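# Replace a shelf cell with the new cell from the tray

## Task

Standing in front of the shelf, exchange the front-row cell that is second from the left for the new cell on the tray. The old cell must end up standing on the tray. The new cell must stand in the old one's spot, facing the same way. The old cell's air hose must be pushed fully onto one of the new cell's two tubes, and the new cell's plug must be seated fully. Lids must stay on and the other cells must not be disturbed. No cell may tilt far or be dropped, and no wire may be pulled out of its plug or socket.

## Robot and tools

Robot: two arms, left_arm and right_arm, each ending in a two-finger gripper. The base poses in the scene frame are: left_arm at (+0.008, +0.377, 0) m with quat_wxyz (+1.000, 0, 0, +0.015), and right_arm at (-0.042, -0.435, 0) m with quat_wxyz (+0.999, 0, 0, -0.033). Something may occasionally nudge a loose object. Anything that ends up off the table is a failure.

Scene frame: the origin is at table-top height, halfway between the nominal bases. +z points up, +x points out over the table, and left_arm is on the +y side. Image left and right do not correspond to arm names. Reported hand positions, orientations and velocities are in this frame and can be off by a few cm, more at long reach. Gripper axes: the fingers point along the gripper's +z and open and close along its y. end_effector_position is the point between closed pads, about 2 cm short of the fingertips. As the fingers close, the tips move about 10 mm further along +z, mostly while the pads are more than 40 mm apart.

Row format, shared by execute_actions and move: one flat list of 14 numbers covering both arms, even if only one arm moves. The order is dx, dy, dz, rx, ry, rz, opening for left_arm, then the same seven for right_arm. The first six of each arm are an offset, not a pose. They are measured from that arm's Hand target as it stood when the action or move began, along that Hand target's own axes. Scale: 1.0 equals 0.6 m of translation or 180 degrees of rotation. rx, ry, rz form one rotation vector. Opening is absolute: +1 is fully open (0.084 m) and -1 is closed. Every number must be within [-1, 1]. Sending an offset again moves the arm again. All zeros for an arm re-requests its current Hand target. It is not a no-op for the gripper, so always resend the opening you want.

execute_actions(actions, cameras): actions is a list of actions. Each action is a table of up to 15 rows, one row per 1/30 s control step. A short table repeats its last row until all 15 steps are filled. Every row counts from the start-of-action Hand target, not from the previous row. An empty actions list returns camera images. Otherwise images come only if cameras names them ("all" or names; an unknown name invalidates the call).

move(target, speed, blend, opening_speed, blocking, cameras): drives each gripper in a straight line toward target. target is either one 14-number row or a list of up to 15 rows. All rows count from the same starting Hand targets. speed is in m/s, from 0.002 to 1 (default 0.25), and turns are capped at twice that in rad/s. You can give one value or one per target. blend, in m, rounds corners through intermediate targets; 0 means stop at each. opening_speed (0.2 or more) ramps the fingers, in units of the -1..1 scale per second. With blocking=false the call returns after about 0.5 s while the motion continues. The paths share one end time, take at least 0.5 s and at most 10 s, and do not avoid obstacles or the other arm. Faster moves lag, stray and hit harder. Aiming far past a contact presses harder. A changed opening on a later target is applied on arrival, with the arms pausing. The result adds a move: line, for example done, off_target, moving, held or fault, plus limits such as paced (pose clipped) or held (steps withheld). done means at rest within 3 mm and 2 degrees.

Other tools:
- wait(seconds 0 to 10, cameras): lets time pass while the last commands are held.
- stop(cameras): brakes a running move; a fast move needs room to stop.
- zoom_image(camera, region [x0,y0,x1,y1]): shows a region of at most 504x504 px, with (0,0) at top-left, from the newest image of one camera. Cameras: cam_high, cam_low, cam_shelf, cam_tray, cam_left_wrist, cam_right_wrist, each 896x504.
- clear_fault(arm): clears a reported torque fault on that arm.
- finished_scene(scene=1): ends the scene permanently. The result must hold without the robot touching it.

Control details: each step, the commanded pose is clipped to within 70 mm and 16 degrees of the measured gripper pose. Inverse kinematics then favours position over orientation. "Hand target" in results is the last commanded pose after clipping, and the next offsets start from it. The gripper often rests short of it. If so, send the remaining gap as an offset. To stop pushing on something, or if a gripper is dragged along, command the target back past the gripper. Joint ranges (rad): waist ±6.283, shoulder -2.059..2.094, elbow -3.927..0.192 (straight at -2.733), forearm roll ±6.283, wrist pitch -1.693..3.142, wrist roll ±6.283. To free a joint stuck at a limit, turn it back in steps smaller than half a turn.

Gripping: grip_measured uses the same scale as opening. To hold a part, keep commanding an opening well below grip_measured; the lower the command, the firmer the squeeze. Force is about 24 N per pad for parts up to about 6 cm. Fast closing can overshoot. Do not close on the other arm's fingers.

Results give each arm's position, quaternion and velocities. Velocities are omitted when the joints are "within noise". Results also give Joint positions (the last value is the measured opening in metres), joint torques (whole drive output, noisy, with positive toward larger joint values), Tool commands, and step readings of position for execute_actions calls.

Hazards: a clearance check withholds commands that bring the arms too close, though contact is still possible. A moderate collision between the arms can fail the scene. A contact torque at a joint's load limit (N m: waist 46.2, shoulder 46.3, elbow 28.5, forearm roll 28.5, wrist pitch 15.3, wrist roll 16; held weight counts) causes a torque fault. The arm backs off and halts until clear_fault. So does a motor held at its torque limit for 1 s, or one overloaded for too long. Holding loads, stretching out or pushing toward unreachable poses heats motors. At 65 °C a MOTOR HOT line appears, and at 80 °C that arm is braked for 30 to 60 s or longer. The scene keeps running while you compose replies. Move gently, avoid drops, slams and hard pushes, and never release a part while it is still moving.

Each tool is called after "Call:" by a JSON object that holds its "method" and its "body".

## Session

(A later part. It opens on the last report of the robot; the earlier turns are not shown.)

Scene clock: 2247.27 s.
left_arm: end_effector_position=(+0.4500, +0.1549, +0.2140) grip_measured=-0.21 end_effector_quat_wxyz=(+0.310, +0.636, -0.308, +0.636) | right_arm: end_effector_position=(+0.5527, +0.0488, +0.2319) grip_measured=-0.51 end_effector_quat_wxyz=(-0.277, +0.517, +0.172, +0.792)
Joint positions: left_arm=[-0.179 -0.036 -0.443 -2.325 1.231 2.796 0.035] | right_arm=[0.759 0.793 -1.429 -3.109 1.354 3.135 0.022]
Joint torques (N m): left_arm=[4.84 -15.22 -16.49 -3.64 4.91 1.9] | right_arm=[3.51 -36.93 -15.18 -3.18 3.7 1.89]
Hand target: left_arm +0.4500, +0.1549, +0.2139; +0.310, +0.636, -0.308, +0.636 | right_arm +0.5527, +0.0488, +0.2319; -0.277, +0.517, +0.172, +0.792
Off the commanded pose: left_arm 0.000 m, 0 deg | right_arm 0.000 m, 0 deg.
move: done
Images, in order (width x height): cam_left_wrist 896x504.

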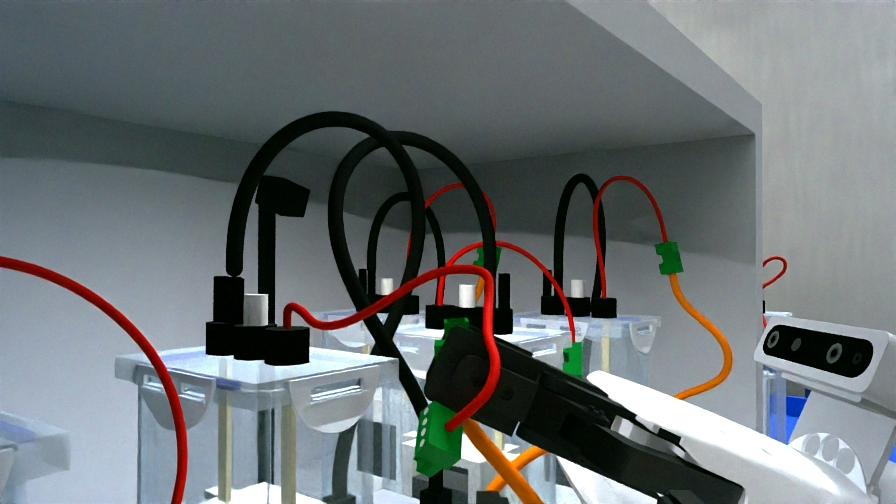

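Call:
{"method": "move", "body": {"target": [0, 0, 0, 0, 0, 0, -0.2, 0, 0.0667, -0.0333, 0, 0, 0, -1], "speed": 0.08, "cameras": ["cam_left_wrist", "cam_low", "cam_right_wrist", "cam_shelf"]}}

Scene clock: 2270.13 s.
left_arm: end_effector_position=(+0.4500, +0.1549, +0.2139) grip_measured=-0.21 end_effector_quat_wxyz=(+0.310, +0.636, -0.308, +0.636) | right_arm: end_effector_position=(+0.5629, +0.0062, +0.2233) grip_measured=-0.51 end_effector_quat_wxyz=(-0.277, +0.517, +0.172, +0.792)
Joint positions: left_arm=[-0.179 -0.036 -0.443 -2.325 1.231 2.796 0.035] | right_arm=[0.685 0.767 -1.345 -3.178 1.412 3.178 0.022]
Joint torques (N m): left_arm=[4.75 -14.96 -16.52 -3.64 4.84 1.92] | right_arm=[-4.35 -35.48 -10.04 -3.67 4.49 2.13]
Hand target: left_arm +0.4500, +0.1549, +0.2139; +0.310, +0.636, -0.308, +0.636 | right_arm +0.5629, +0.0061, +0.2233; -0.277, +0.517, +0.172, +0.792
Off the commanded pose: left_arm 0.000 m, 0 deg | right_arm 0.000 m, 0 deg.
move: done
Images, in order (width x height): cam_low 896x504, cam_shelf 896x504, cam_left_wrist 896x504, cam_right_wrist 896x504.

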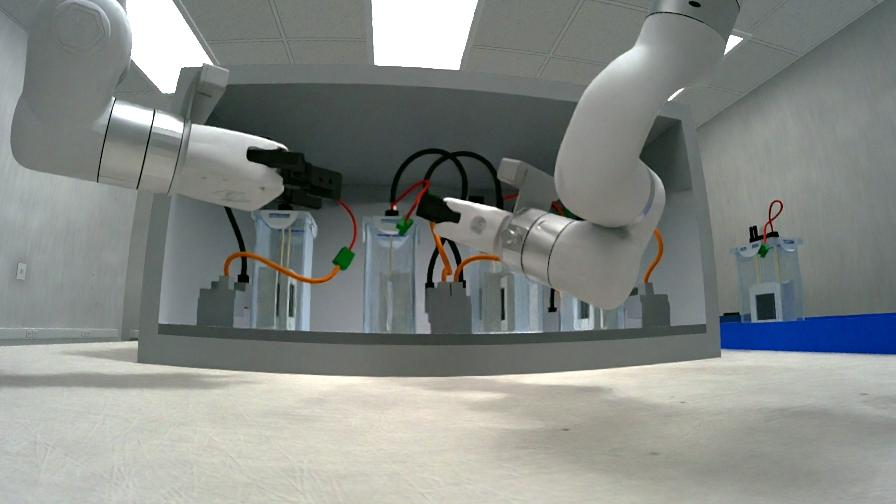

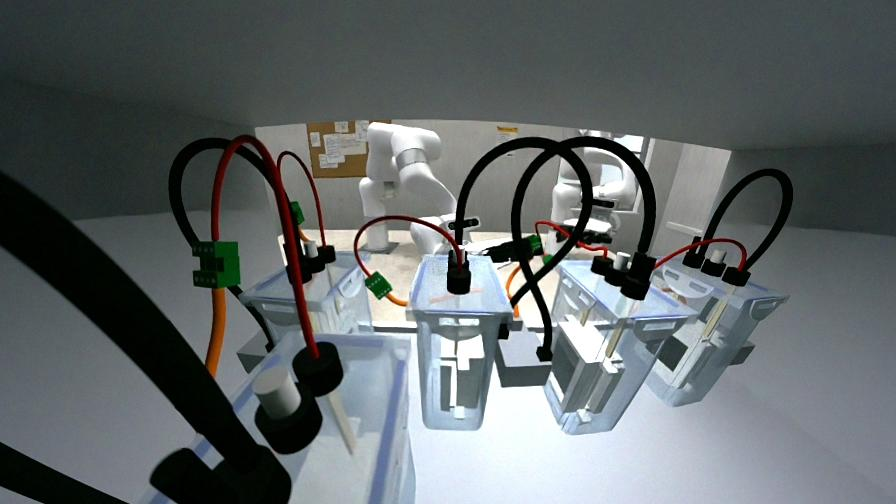

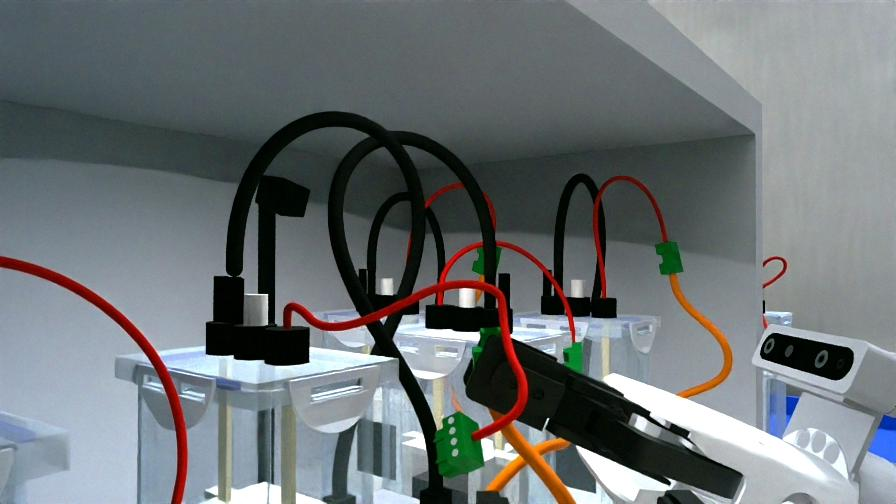

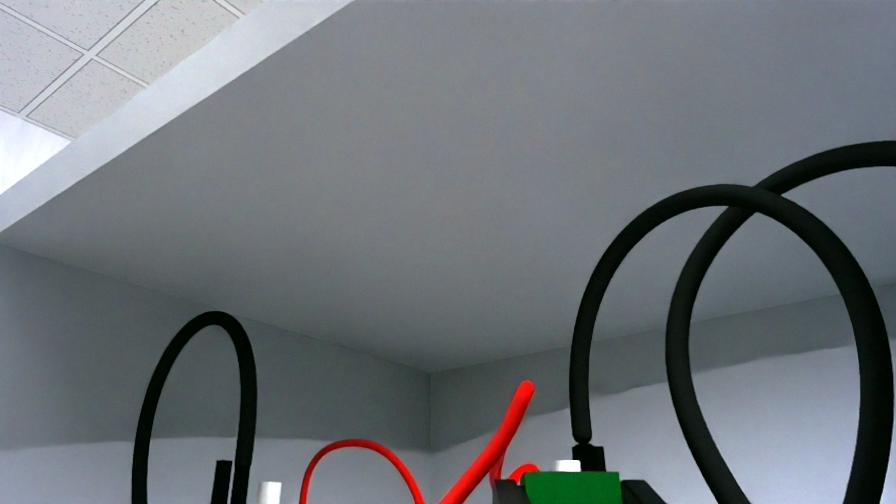

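Call:
{"method": "zoom_image", "body": {"camera": "cam_left_wrist", "region": [380, 320, 560, 490]}}

Call:
{"method": "zoom_image", "body": {"camera": "cam_low", "region": [370, 160, 470, 260]}}

Call:
{"method": "zoom_image", "body": {"camera": "cam_shelf", "region": [500, 210, 620, 290]}}

Scaled by 2.800 from the camera's 896x504 image, which has a finer 1280x720 frame.

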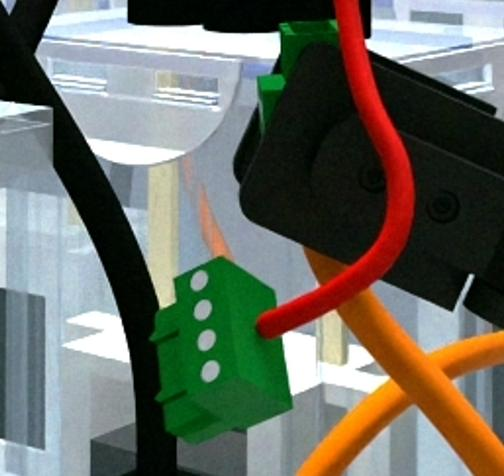

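Scaled by 5.040 from the camera's 896x504 image, which has a finer 1280x720 frame.

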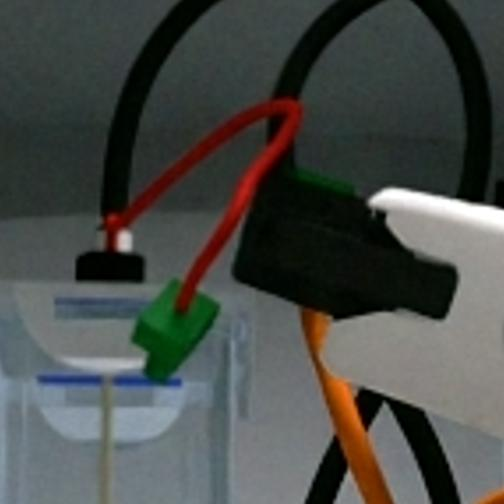

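Scaled by 4.200 from the camera's 896x504 image, which has a finer 1280x720 frame.

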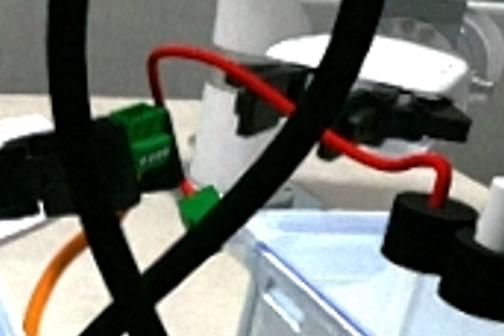

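Call:
{"method": "move", "body": {"target": [0, 0, 0, 0, 0, 0, -0.2, 0.0322, 0.0843, -0.0693, 0, 0, 0, -1], "speed": 0.08, "cameras": ["cam_left_wrist", "cam_low", "cam_shelf"]}}

Scene clock: 2301.67 s.
left_arm: end_effector_position=(+0.4500, +0.1549, +0.2139) grip_measured=-0.21 end_effector_quat_wxyz=(+0.310, +0.636, -0.308, +0.636) | right_arm: end_effector_position=(+0.5580, -0.0619, +0.2233) grip_measured=-0.51 end_effector_quat_wxyz=(-0.277, +0.517, +0.172, +0.792)
Joint positions: left_arm=[-0.179 -0.036 -0.443 -2.325 1.231 2.796 0.035] | right_arm=[0.575 0.67 -1.156 -3.278 1.508 3.226 0.022]
Joint torques (N m): left_arm=[4.94 -15.27 -16.51 -3.32 4.84 1.88] | right_arm=[-4.79 -33.54 -9.22 -3.45 4.72 2.18]
Hand target: left_arm +0.4500, +0.1549, +0.2139; +0.310, +0.636, -0.308, +0.636 | right_arm +0.5580, -0.0619, +0.2233; -0.277, +0.517, +0.172, +0.792
Off the commanded pose: left_arm 0.000 m, 0 deg | right_arm 0.000 m, 0 deg.
move: done
Images, in order (width x height): cam_low 896x504, cam_shelf 896x504, cam_left_wrist 896x504.

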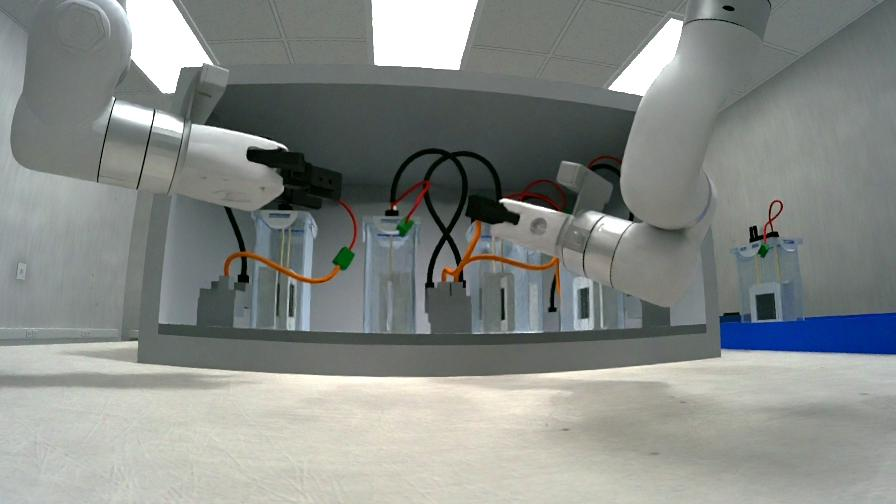

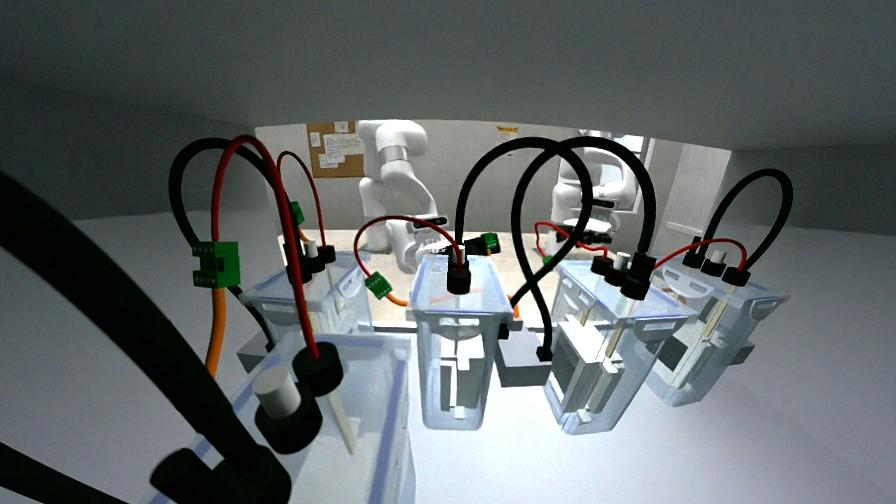

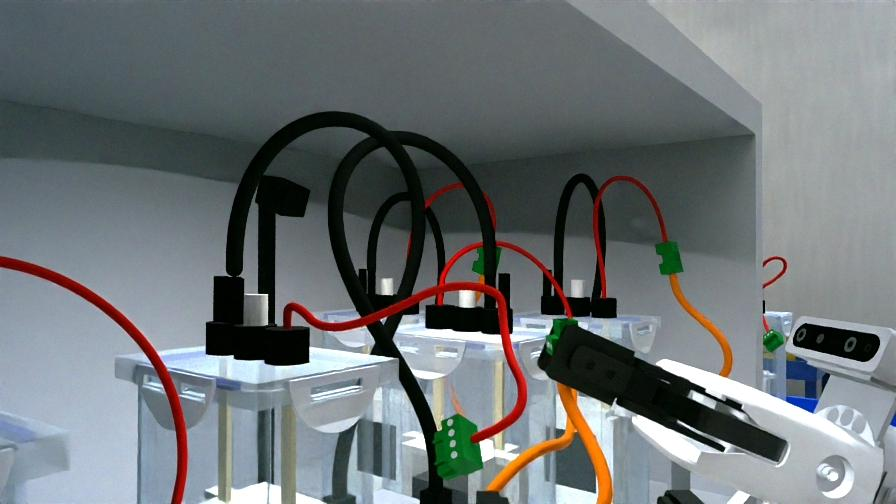

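Call:
{"method": "move", "body": {"target": [0.01, 0.1917, 0.0828, 0.311, 0, 0, -0.2, 0, 0, 0, 0, 0, 0, -1], "speed": 0.15, "cameras": ["cam_left_wrist", "cam_low"]}}

Scene clock: 2311.23 s.
left_arm: end_effector_position=(+0.3901, +0.0448, +0.2203) grip_measured=-0.21 end_effector_quat_wxyz=(-0.024, +0.707, +0.026, +0.706) | right_arm: end_effector_position=(+0.5580, -0.0619, +0.2233) grip_measured=-0.51 end_effector_quat_wxyz=(-0.277, +0.517, +0.172, +0.792)
Joint positions: left_arm=[-1.21 0.15 -0.69 -4.436 1.407 3.657 0.035] | right_arm=[0.575 0.67 -1.156 -3.278 1.508 3.226 0.022]
Joint torques (N m): left_arm=[-4.31 -20.52 -16.36 -1.82 4.68 1.9] | right_arm=[-4.95 -33.61 -9.45 -3.45 4.61 2.07]
Hand target: left_arm +0.3901, +0.0448, +0.2203; -0.024, +0.707, +0.026, +0.706 | right_arm +0.5580, -0.0619, +0.2233; -0.277, +0.517, +0.172, +0.792
Off the commanded pose: left_arm 0.000 m, 0 deg | right_arm 0.000 m, 0 deg.
move: done
Images, in order (width x height): cam_low 896x504, cam_left_wrist 896x504.

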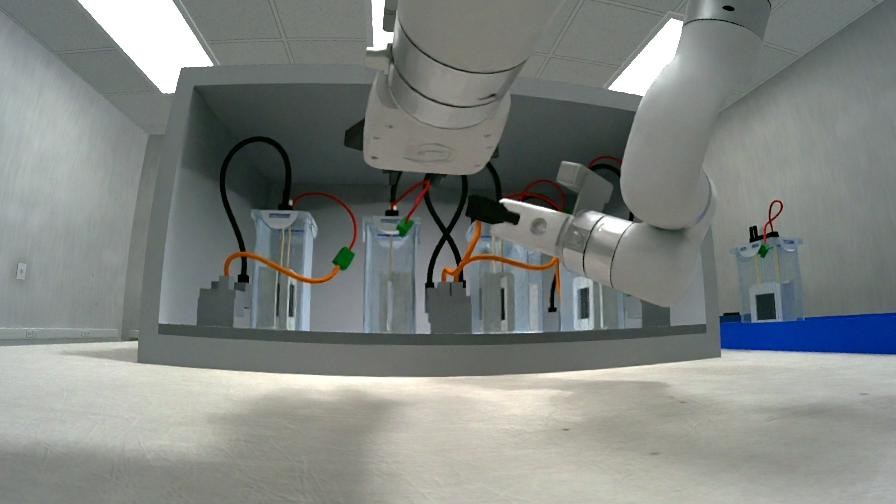

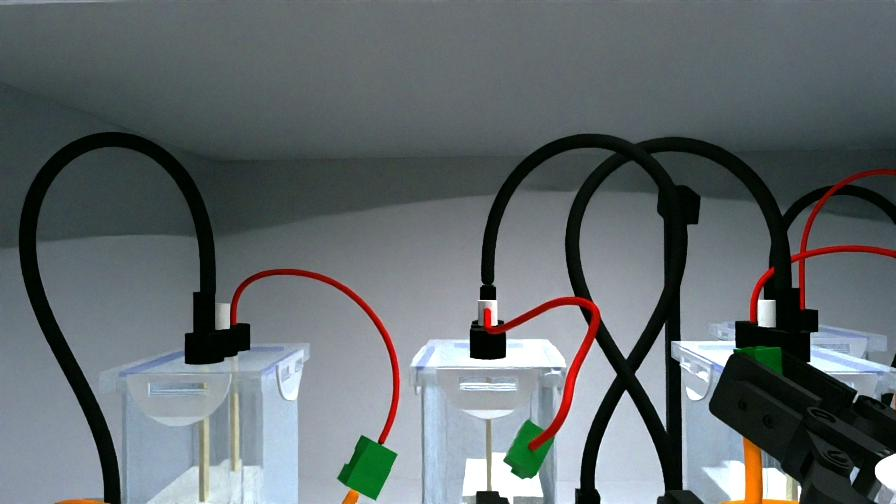

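Call:
{"method": "zoom_image", "body": {"camera": "cam_left_wrist", "region": [460, 280, 640, 500]}}

Scaled by 2.291 from the camera's 896x504 image, which has a finer 1280x720 frame.

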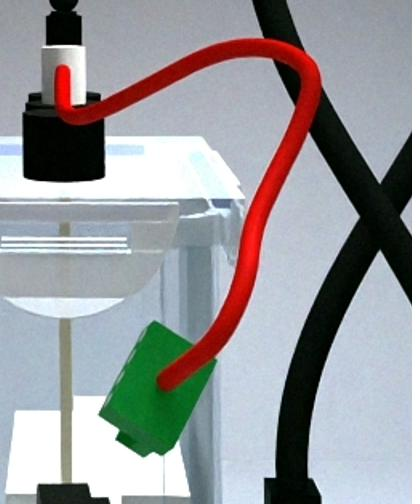

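Call:
{"method": "move", "body": {"target": [-0.033, 0.0225, 0.1832, 0.022, 0, 0.1667, -0.3, 0, 0, 0, 0, 0, 0, -1], "speed": 0.12, "cameras": ["cam_left_wrist", "cam_low", "cam_high", "cam_right_wrist"]}}

Scene clock: 2336.63 s.
left_arm: end_effector_position=(+0.5007, +0.0391, +0.2004) grip_measured=-0.32 end_effector_quat_wxyz=(-0.230, +0.688, -0.134, +0.675) | right_arm: end_effector_position=(+0.5580, -0.0619, +0.2233) grip_measured=-0.51 end_effector_quat_wxyz=(-0.277, +0.517, +0.172, +0.792)
Joint positions: left_arm=[-0.985 0.4 -0.973 -4.292 1.332 4.18 0.03] | right_arm=[0.575 0.67 -1.156 -3.278 1.508 3.226 0.022]
Joint torques (N m): left_arm=[4.94 -29.29 -17.06 4.09 0.02 1.98] | right_arm=[-4.7 -33.79 -9.48 -3.31 4.5 2.16]
Hand target: left_arm +0.5007, +0.0391, +0.2004; -0.230, +0.688, -0.134, +0.675 | right_arm +0.5580, -0.0619, +0.2233; -0.277, +0.517, +0.172, +0.792
Off the commanded pose: left_arm 0.000 m, 0 deg | right_arm 0.000 m, 0 deg.
move: done
Images, in order (width x height): cam_high 896x504, cam_low 896x504, cam_left_wrist 896x504, cam_right_wrist 896x504.

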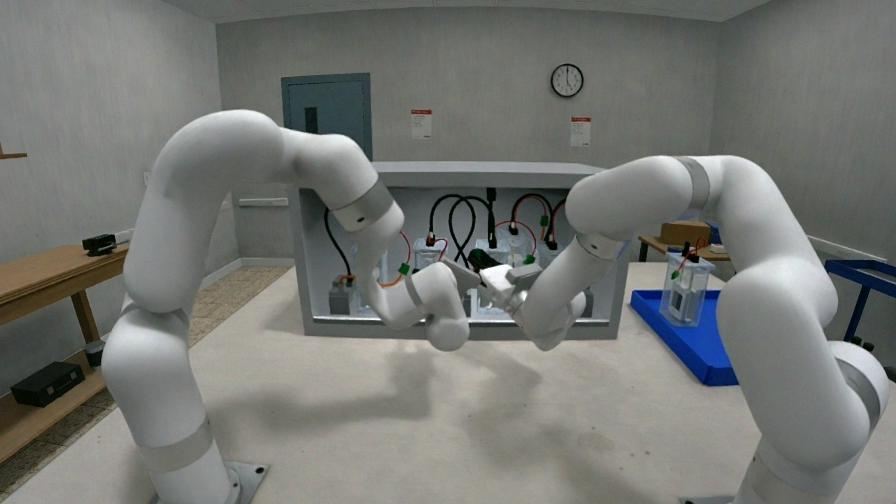

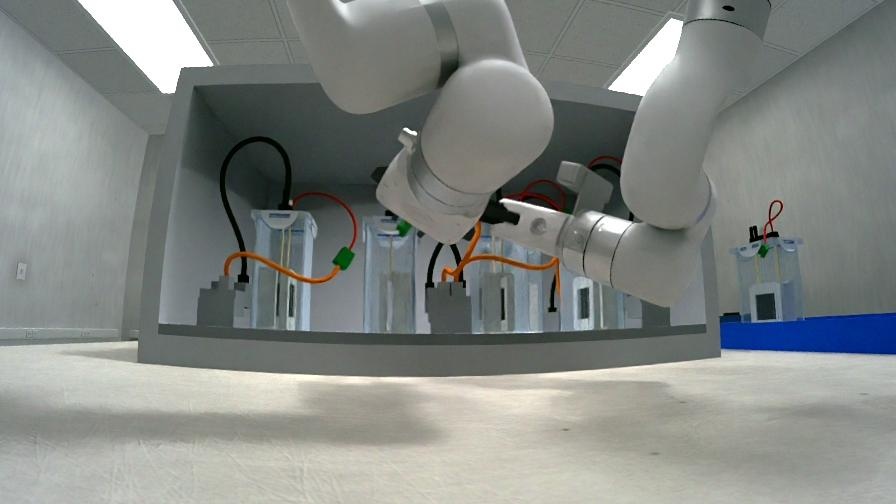

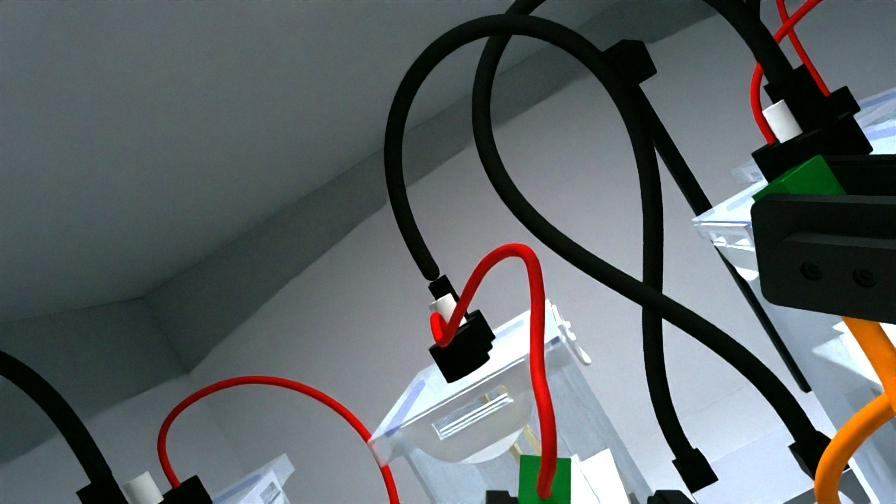

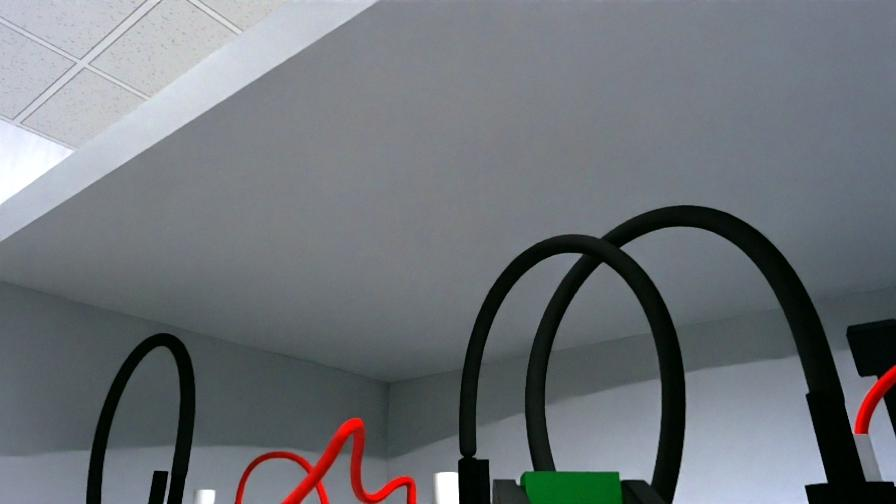

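Call:
{"method": "zoom_image", "body": {"camera": "cam_left_wrist", "region": [470, 424, 630, 504]}}

Scaled by 3.150 from the camera's 896x504 image, which has a finer 1280x720 frame.

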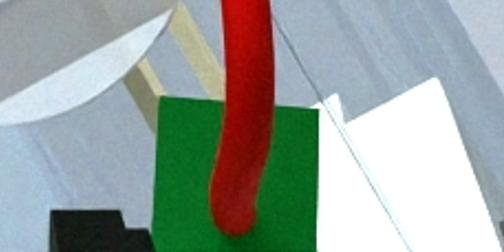

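Call:
{"method": "move", "body": {"target": [[0.013, 0, 0.0475, 0, -0.0944, 0, -0.3, 0, 0, 0, 0, 0, 0, -1]], "speed": 0.1, "cameras": ["cam_left_wrist", "cam_low", "cam_shelf"]}}

Call:
{"method": "zoom_image", "body": {"camera": "cam_shelf", "region": [480, 210, 640, 300]}}

Scene clock: 2348.70 s.
left_arm: end_effector_position=(+0.5293, +0.0391, +0.2076) grip_measured=-0.32 end_effector_quat_wxyz=(-0.248, +0.781, -0.098, +0.566) | right_arm: end_effector_position=(+0.5580, -0.0619, +0.2233) grip_measured=-0.51 end_effector_quat_wxyz=(-0.277, +0.517, +0.172, +0.792)
Joint positions: left_arm=[-0.922 0.388 -1.161 -4.601 1.127 4.475 0.03] | right_arm=[0.575 0.67 -1.156 -3.278 1.508 3.226 0.022]
Joint torques (N m): left_arm=[4.76 -31.81 -19.08 -1.89 -1 1.97] | right_arm=[-4.61 -33.55 -9.22 -3.42 4.36 2.13]
Hand target: left_arm +0.5293, +0.0391, +0.2077; -0.248, +0.781, -0.098, +0.566 | right_arm +0.5580, -0.0619, +0.2233; -0.277, +0.517, +0.172, +0.792
Off the commanded pose: left_arm 0.000 m, 0 deg | right_arm 0.000 m, 0 deg.
move: done
Images, in order (width x height): cam_low 896x504, cam_shelf 896x504, cam_left_wrist 896x504.

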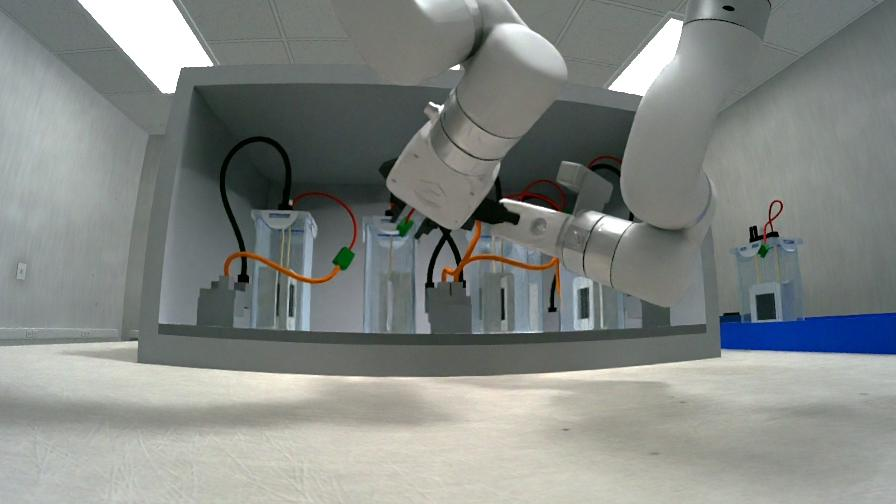

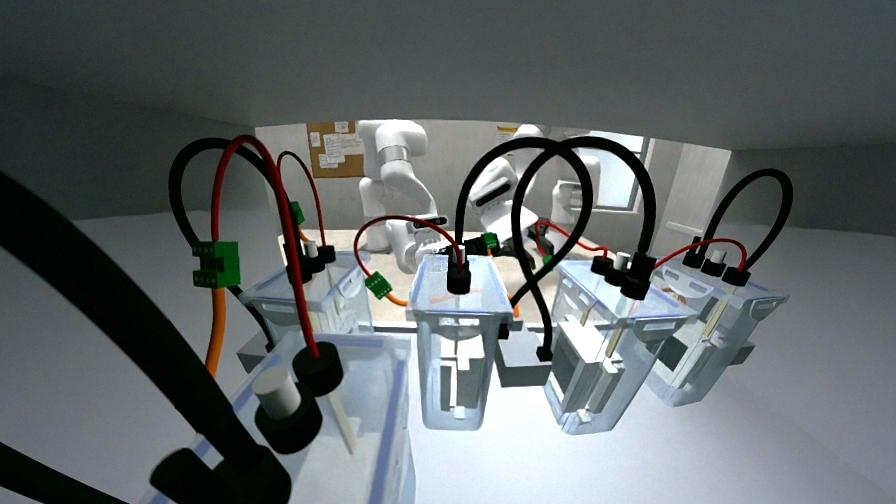

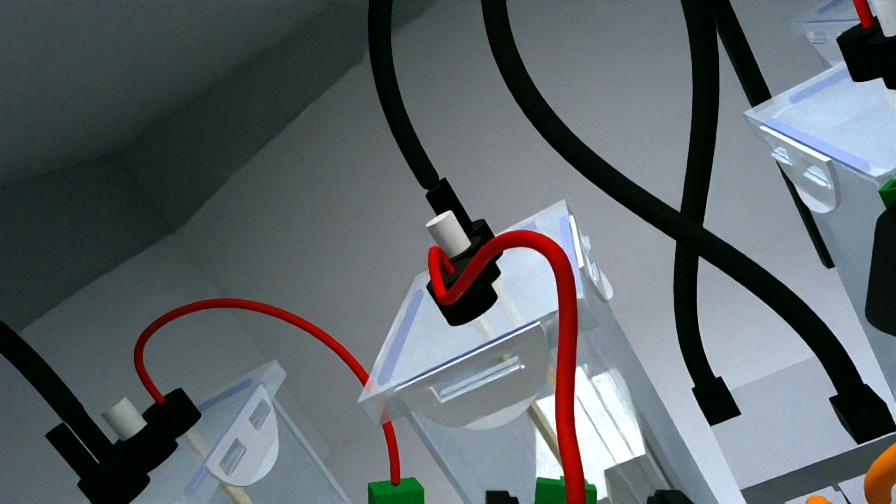

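Scaled by 3.150 from the camera's 896x504 image, which has a finer 1280x720 frame.

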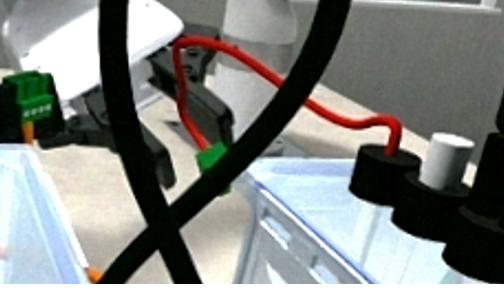

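Call:
{"method": "move", "body": {"target": [0, 0, 0.025, 0, 0, 0, -0.3, 0, 0, 0, 0, 0, 0, -1], "speed": 0.05, "cameras": ["cam_left_wrist", "cam_low", "cam_shelf"]}}

Call:
{"method": "zoom_image", "body": {"camera": "cam_shelf", "region": [500, 210, 600, 290]}}

Call:
{"method": "zoom_image", "body": {"camera": "cam_low", "region": [370, 160, 470, 260]}}

Scene clock: 2353.00 s.
left_arm: end_effector_position=(+0.5433, +0.0433, +0.2041) grip_measured=-0.32 end_effector_quat_wxyz=(-0.248, +0.781, -0.098, +0.566) | right_arm: end_effector_position=(+0.5580, -0.0619, +0.2233) grip_measured=-0.51 end_effector_quat_wxyz=(-0.277, +0.517, +0.172, +0.792)
Joint positions: left_arm=[-0.892 0.412 -1.186 -4.58 1.106 4.474 0.03] | right_arm=[0.575 0.67 -1.156 -3.278 1.508 3.226 0.022]
Joint torques (N m): left_arm=[4.95 -32.61 -19.27 4.12 -1.1 -2.01] | right_arm=[-4.73 -33.63 -9.45 -3.37 4.41 1.93]
Hand target: left_arm +0.5433, +0.0433, +0.2041; -0.248, +0.781, -0.098, +0.566 | right_arm +0.5580, -0.0619, +0.2233; -0.277, +0.517, +0.172, +0.792
Off the commanded pose: left_arm 0.000 m, 0 deg | right_arm 0.000 m, 0 deg.
move: done
Images, in order (width x height): cam_low 896x504, cam_shelf 896x504, cam_left_wrist 896x504.

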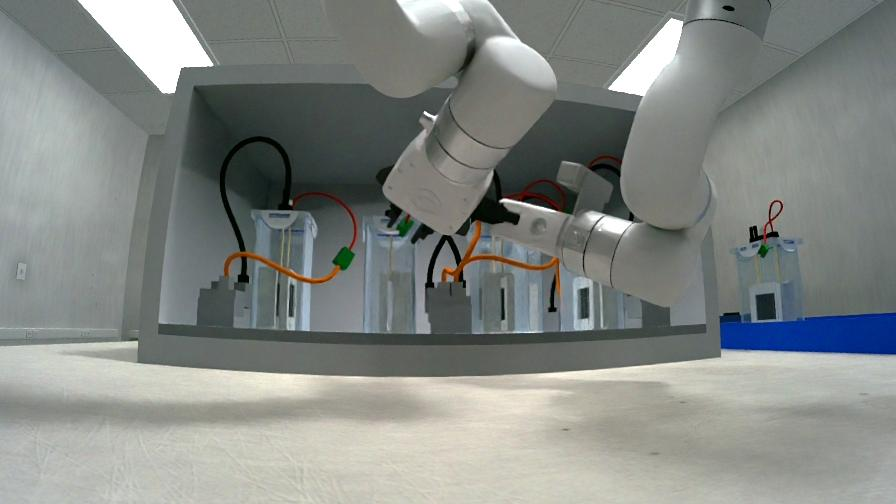

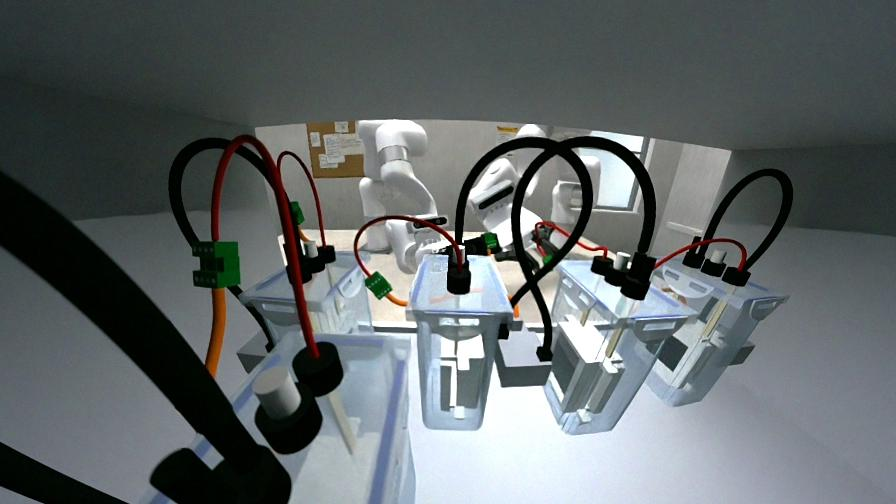

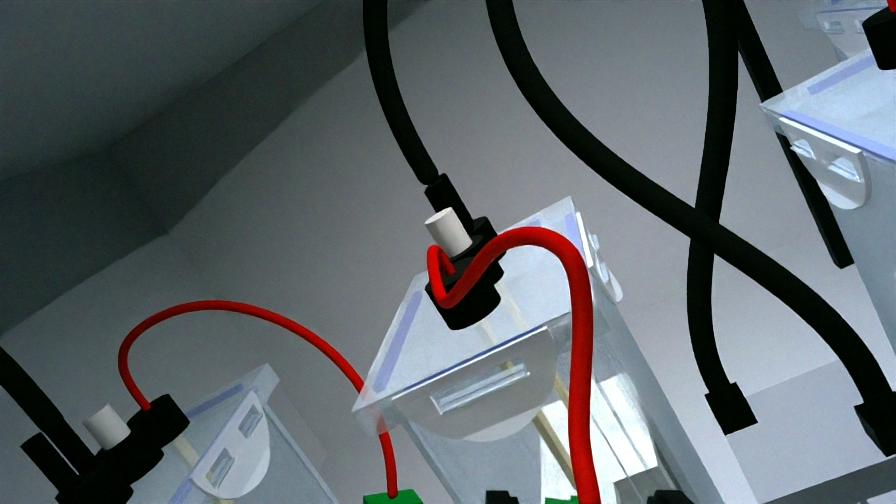

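Scaled by 5.040 from the camera's 896x504 image, which has a finer 1280x720 frame.

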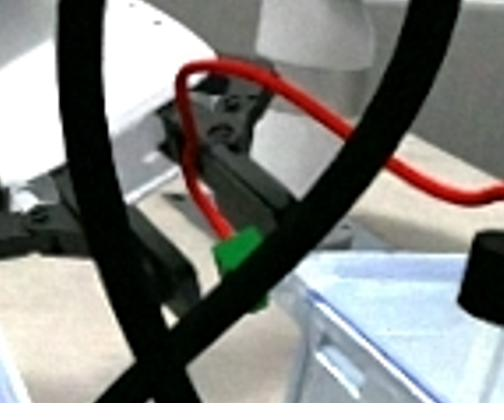

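Scaled by 5.040 from the camera's 896x504 image, which has a finer 1280x720 frame.

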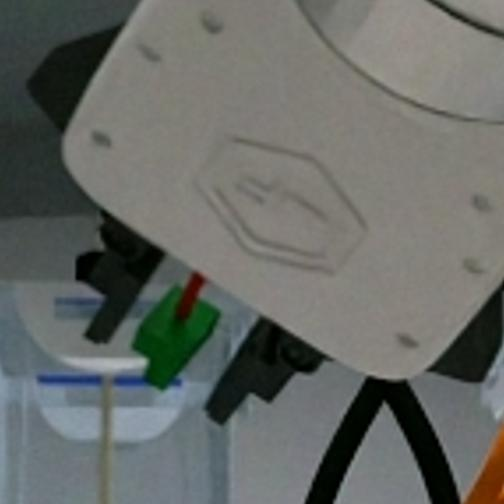

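Call:
{"method": "move", "body": {"target": [0, 0, 0.025, 0, 0, 0, -0.3, 0, 0, 0, 0, 0, 0, -1], "speed": 0.04, "cameras": ["cam_left_wrist", "cam_low", "cam_shelf"]}}

Call:
{"method": "zoom_image", "body": {"camera": "cam_shelf", "region": [500, 210, 600, 290]}}

Call:
{"method": "zoom_image", "body": {"camera": "cam_low", "region": [370, 180, 450, 260]}}

Scene clock: 2355.77 s.
left_arm: end_effector_position=(+0.5573, +0.0474, +0.2005) grip_measured=-0.32 end_effector_quat_wxyz=(-0.248, +0.781, -0.098, +0.566) | right_arm: end_effector_position=(+0.5580, -0.0619, +0.2233) grip_measured=-0.51 end_effector_quat_wxyz=(-0.277, +0.517, +0.172, +0.792)
Joint positions: left_arm=[-0.864 0.436 -1.212 -4.559 1.086 4.473 0.03] | right_arm=[0.575 0.67 -1.156 -3.278 1.508 3.226 0.022]
Joint torques (N m): left_arm=[4.47 -33.24 -19.19 3.91 -0.99 -1.97] | right_arm=[-4.63 -33.64 -9.44 -3.26 4.23 1.94]
Hand target: left_arm +0.5573, +0.0474, +0.2005; -0.248, +0.781, -0.098, +0.566 | right_arm +0.5580, -0.0619, +0.2233; -0.277, +0.517, +0.172, +0.792
Off the commanded pose: left_arm 0.000 m, 0 deg | right_arm 0.000 m, 0 deg.
move: done
Images, in order (width x height): cam_low 896x504, cam_shelf 896x504, cam_left_wrist 896x504.

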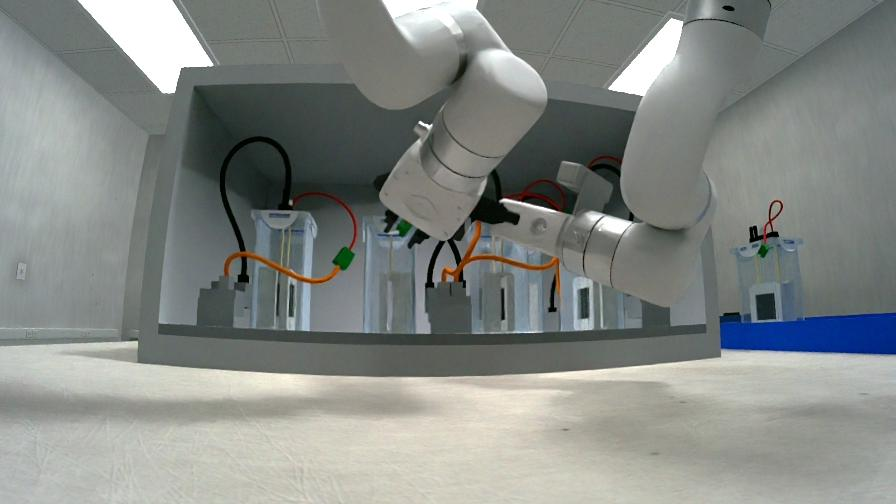

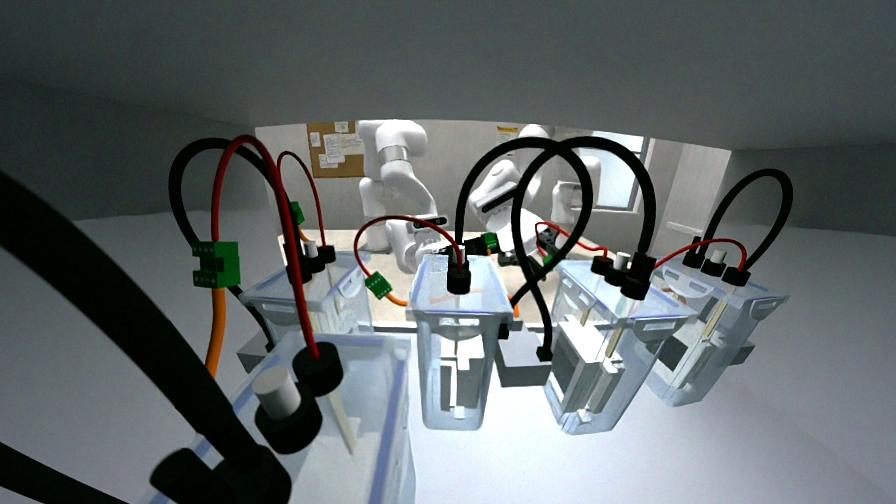

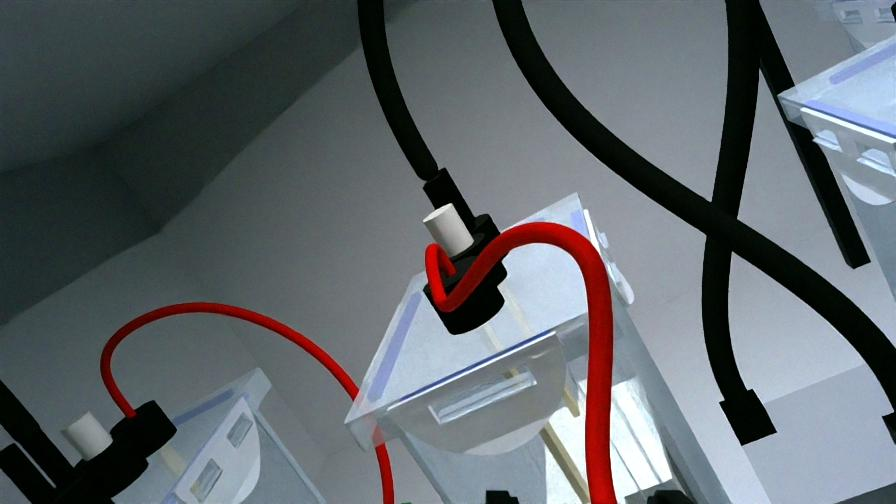

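Scaled by 5.040 from the camera's 896x504 image, which has a finer 1280x720 frame.

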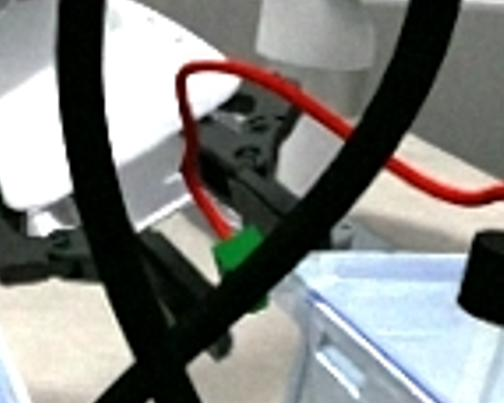

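Scaled by 6.300 from the camera's 896x504 image, which has a finer 1280x720 frame.

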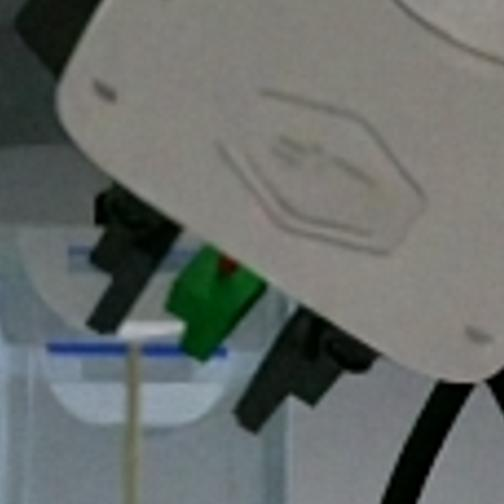

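Call:
{"method": "move", "body": {"target": [0, 0, 0, 0, 0, 0, -1, 0, 0, 0, 0, 0, 0, -1], "opening_speed": 0.2, "cameras": ["cam_left_wrist", "cam_low", "cam_shelf"]}}

Call:
{"method": "zoom_image", "body": {"camera": "cam_shelf", "region": [500, 210, 600, 290]}}

Call:
{"method": "zoom_image", "body": {"camera": "cam_low", "region": [370, 180, 450, 260]}}

Scene clock: 2362.10 s.
left_arm: end_effector_position=(+0.5573, +0.0474, +0.2005) grip_measured=-0.66 end_effector_quat_wxyz=(-0.248, +0.781, -0.098, +0.566) | right_arm: end_effector_position=(+0.5580, -0.0619, +0.2233) grip_measured=-0.51 end_effector_quat_wxyz=(-0.277, +0.517, +0.172, +0.792)
Joint positions: left_arm=[-0.864 0.436 -1.212 -4.559 1.086 4.473 0.015] | right_arm=[0.575 0.67 -1.156 -3.278 1.508 3.226 0.022]
Joint torques (N m): left_arm=[4.74 -33.24 -19.13 3.77 -0.92 -1.07] | right_arm=[-4.76 -33.69 -9.48 -3.31 3.97 1.95]
Hand target: left_arm +0.5573, +0.0474, +0.2005; -0.248, +0.781, -0.098, +0.566 | right_arm +0.5580, -0.0619, +0.2233; -0.277, +0.517, +0.172, +0.792
Off the commanded pose: left_arm 0.000 m, 0 deg | right_arm 0.000 m, 0 deg.
move: done
Images, in order (width x height): cam_low 896x504, cam_shelf 896x504, cam_left_wrist 896x504.

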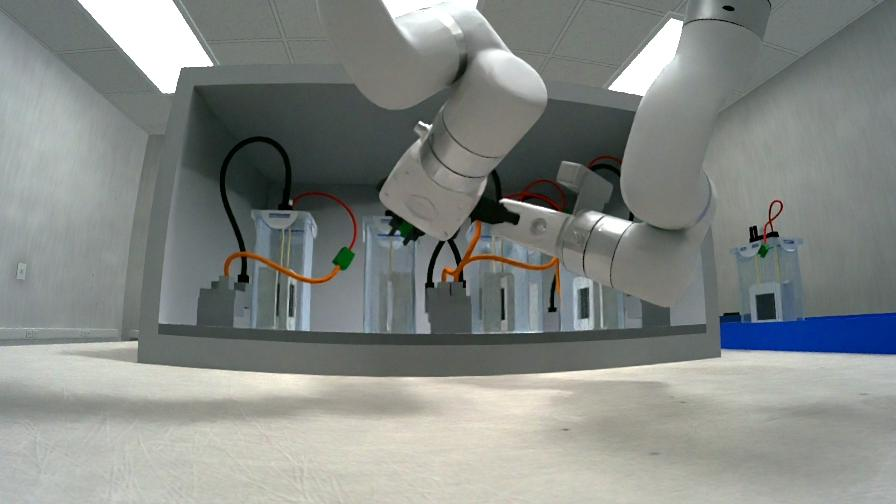

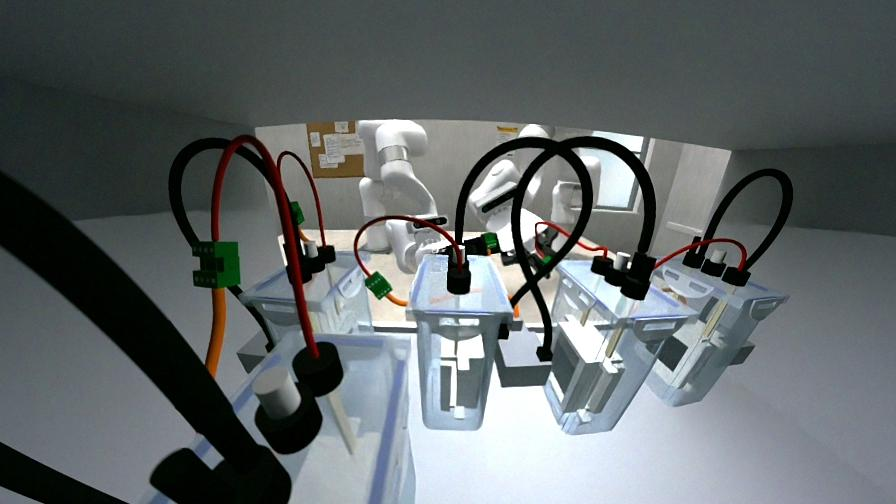

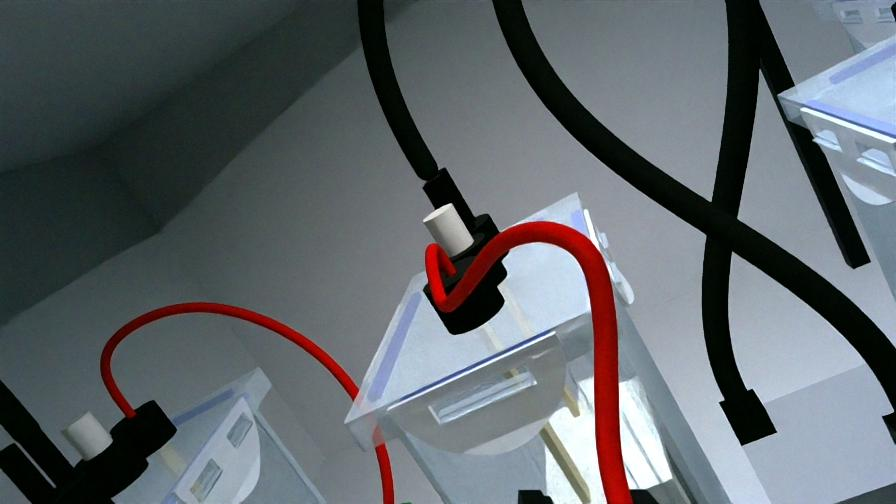

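Scaled by 5.040 from the camera's 896x504 image, which has a finer 1280x720 frame.

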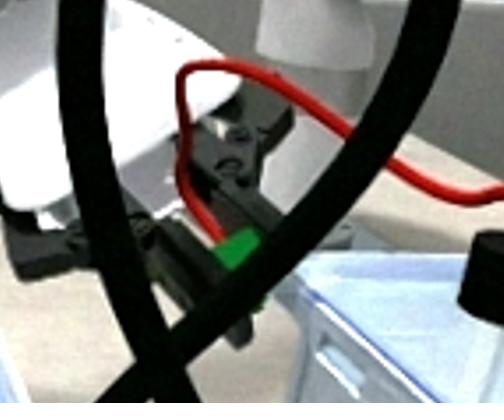

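Scaled by 6.300 from the camera's 896x504 image, which has a finer 1280x720 frame.

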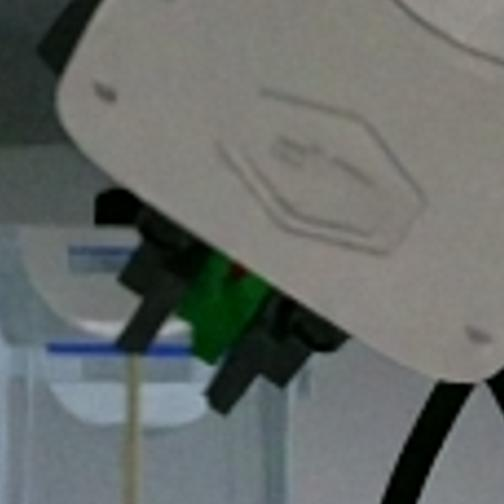

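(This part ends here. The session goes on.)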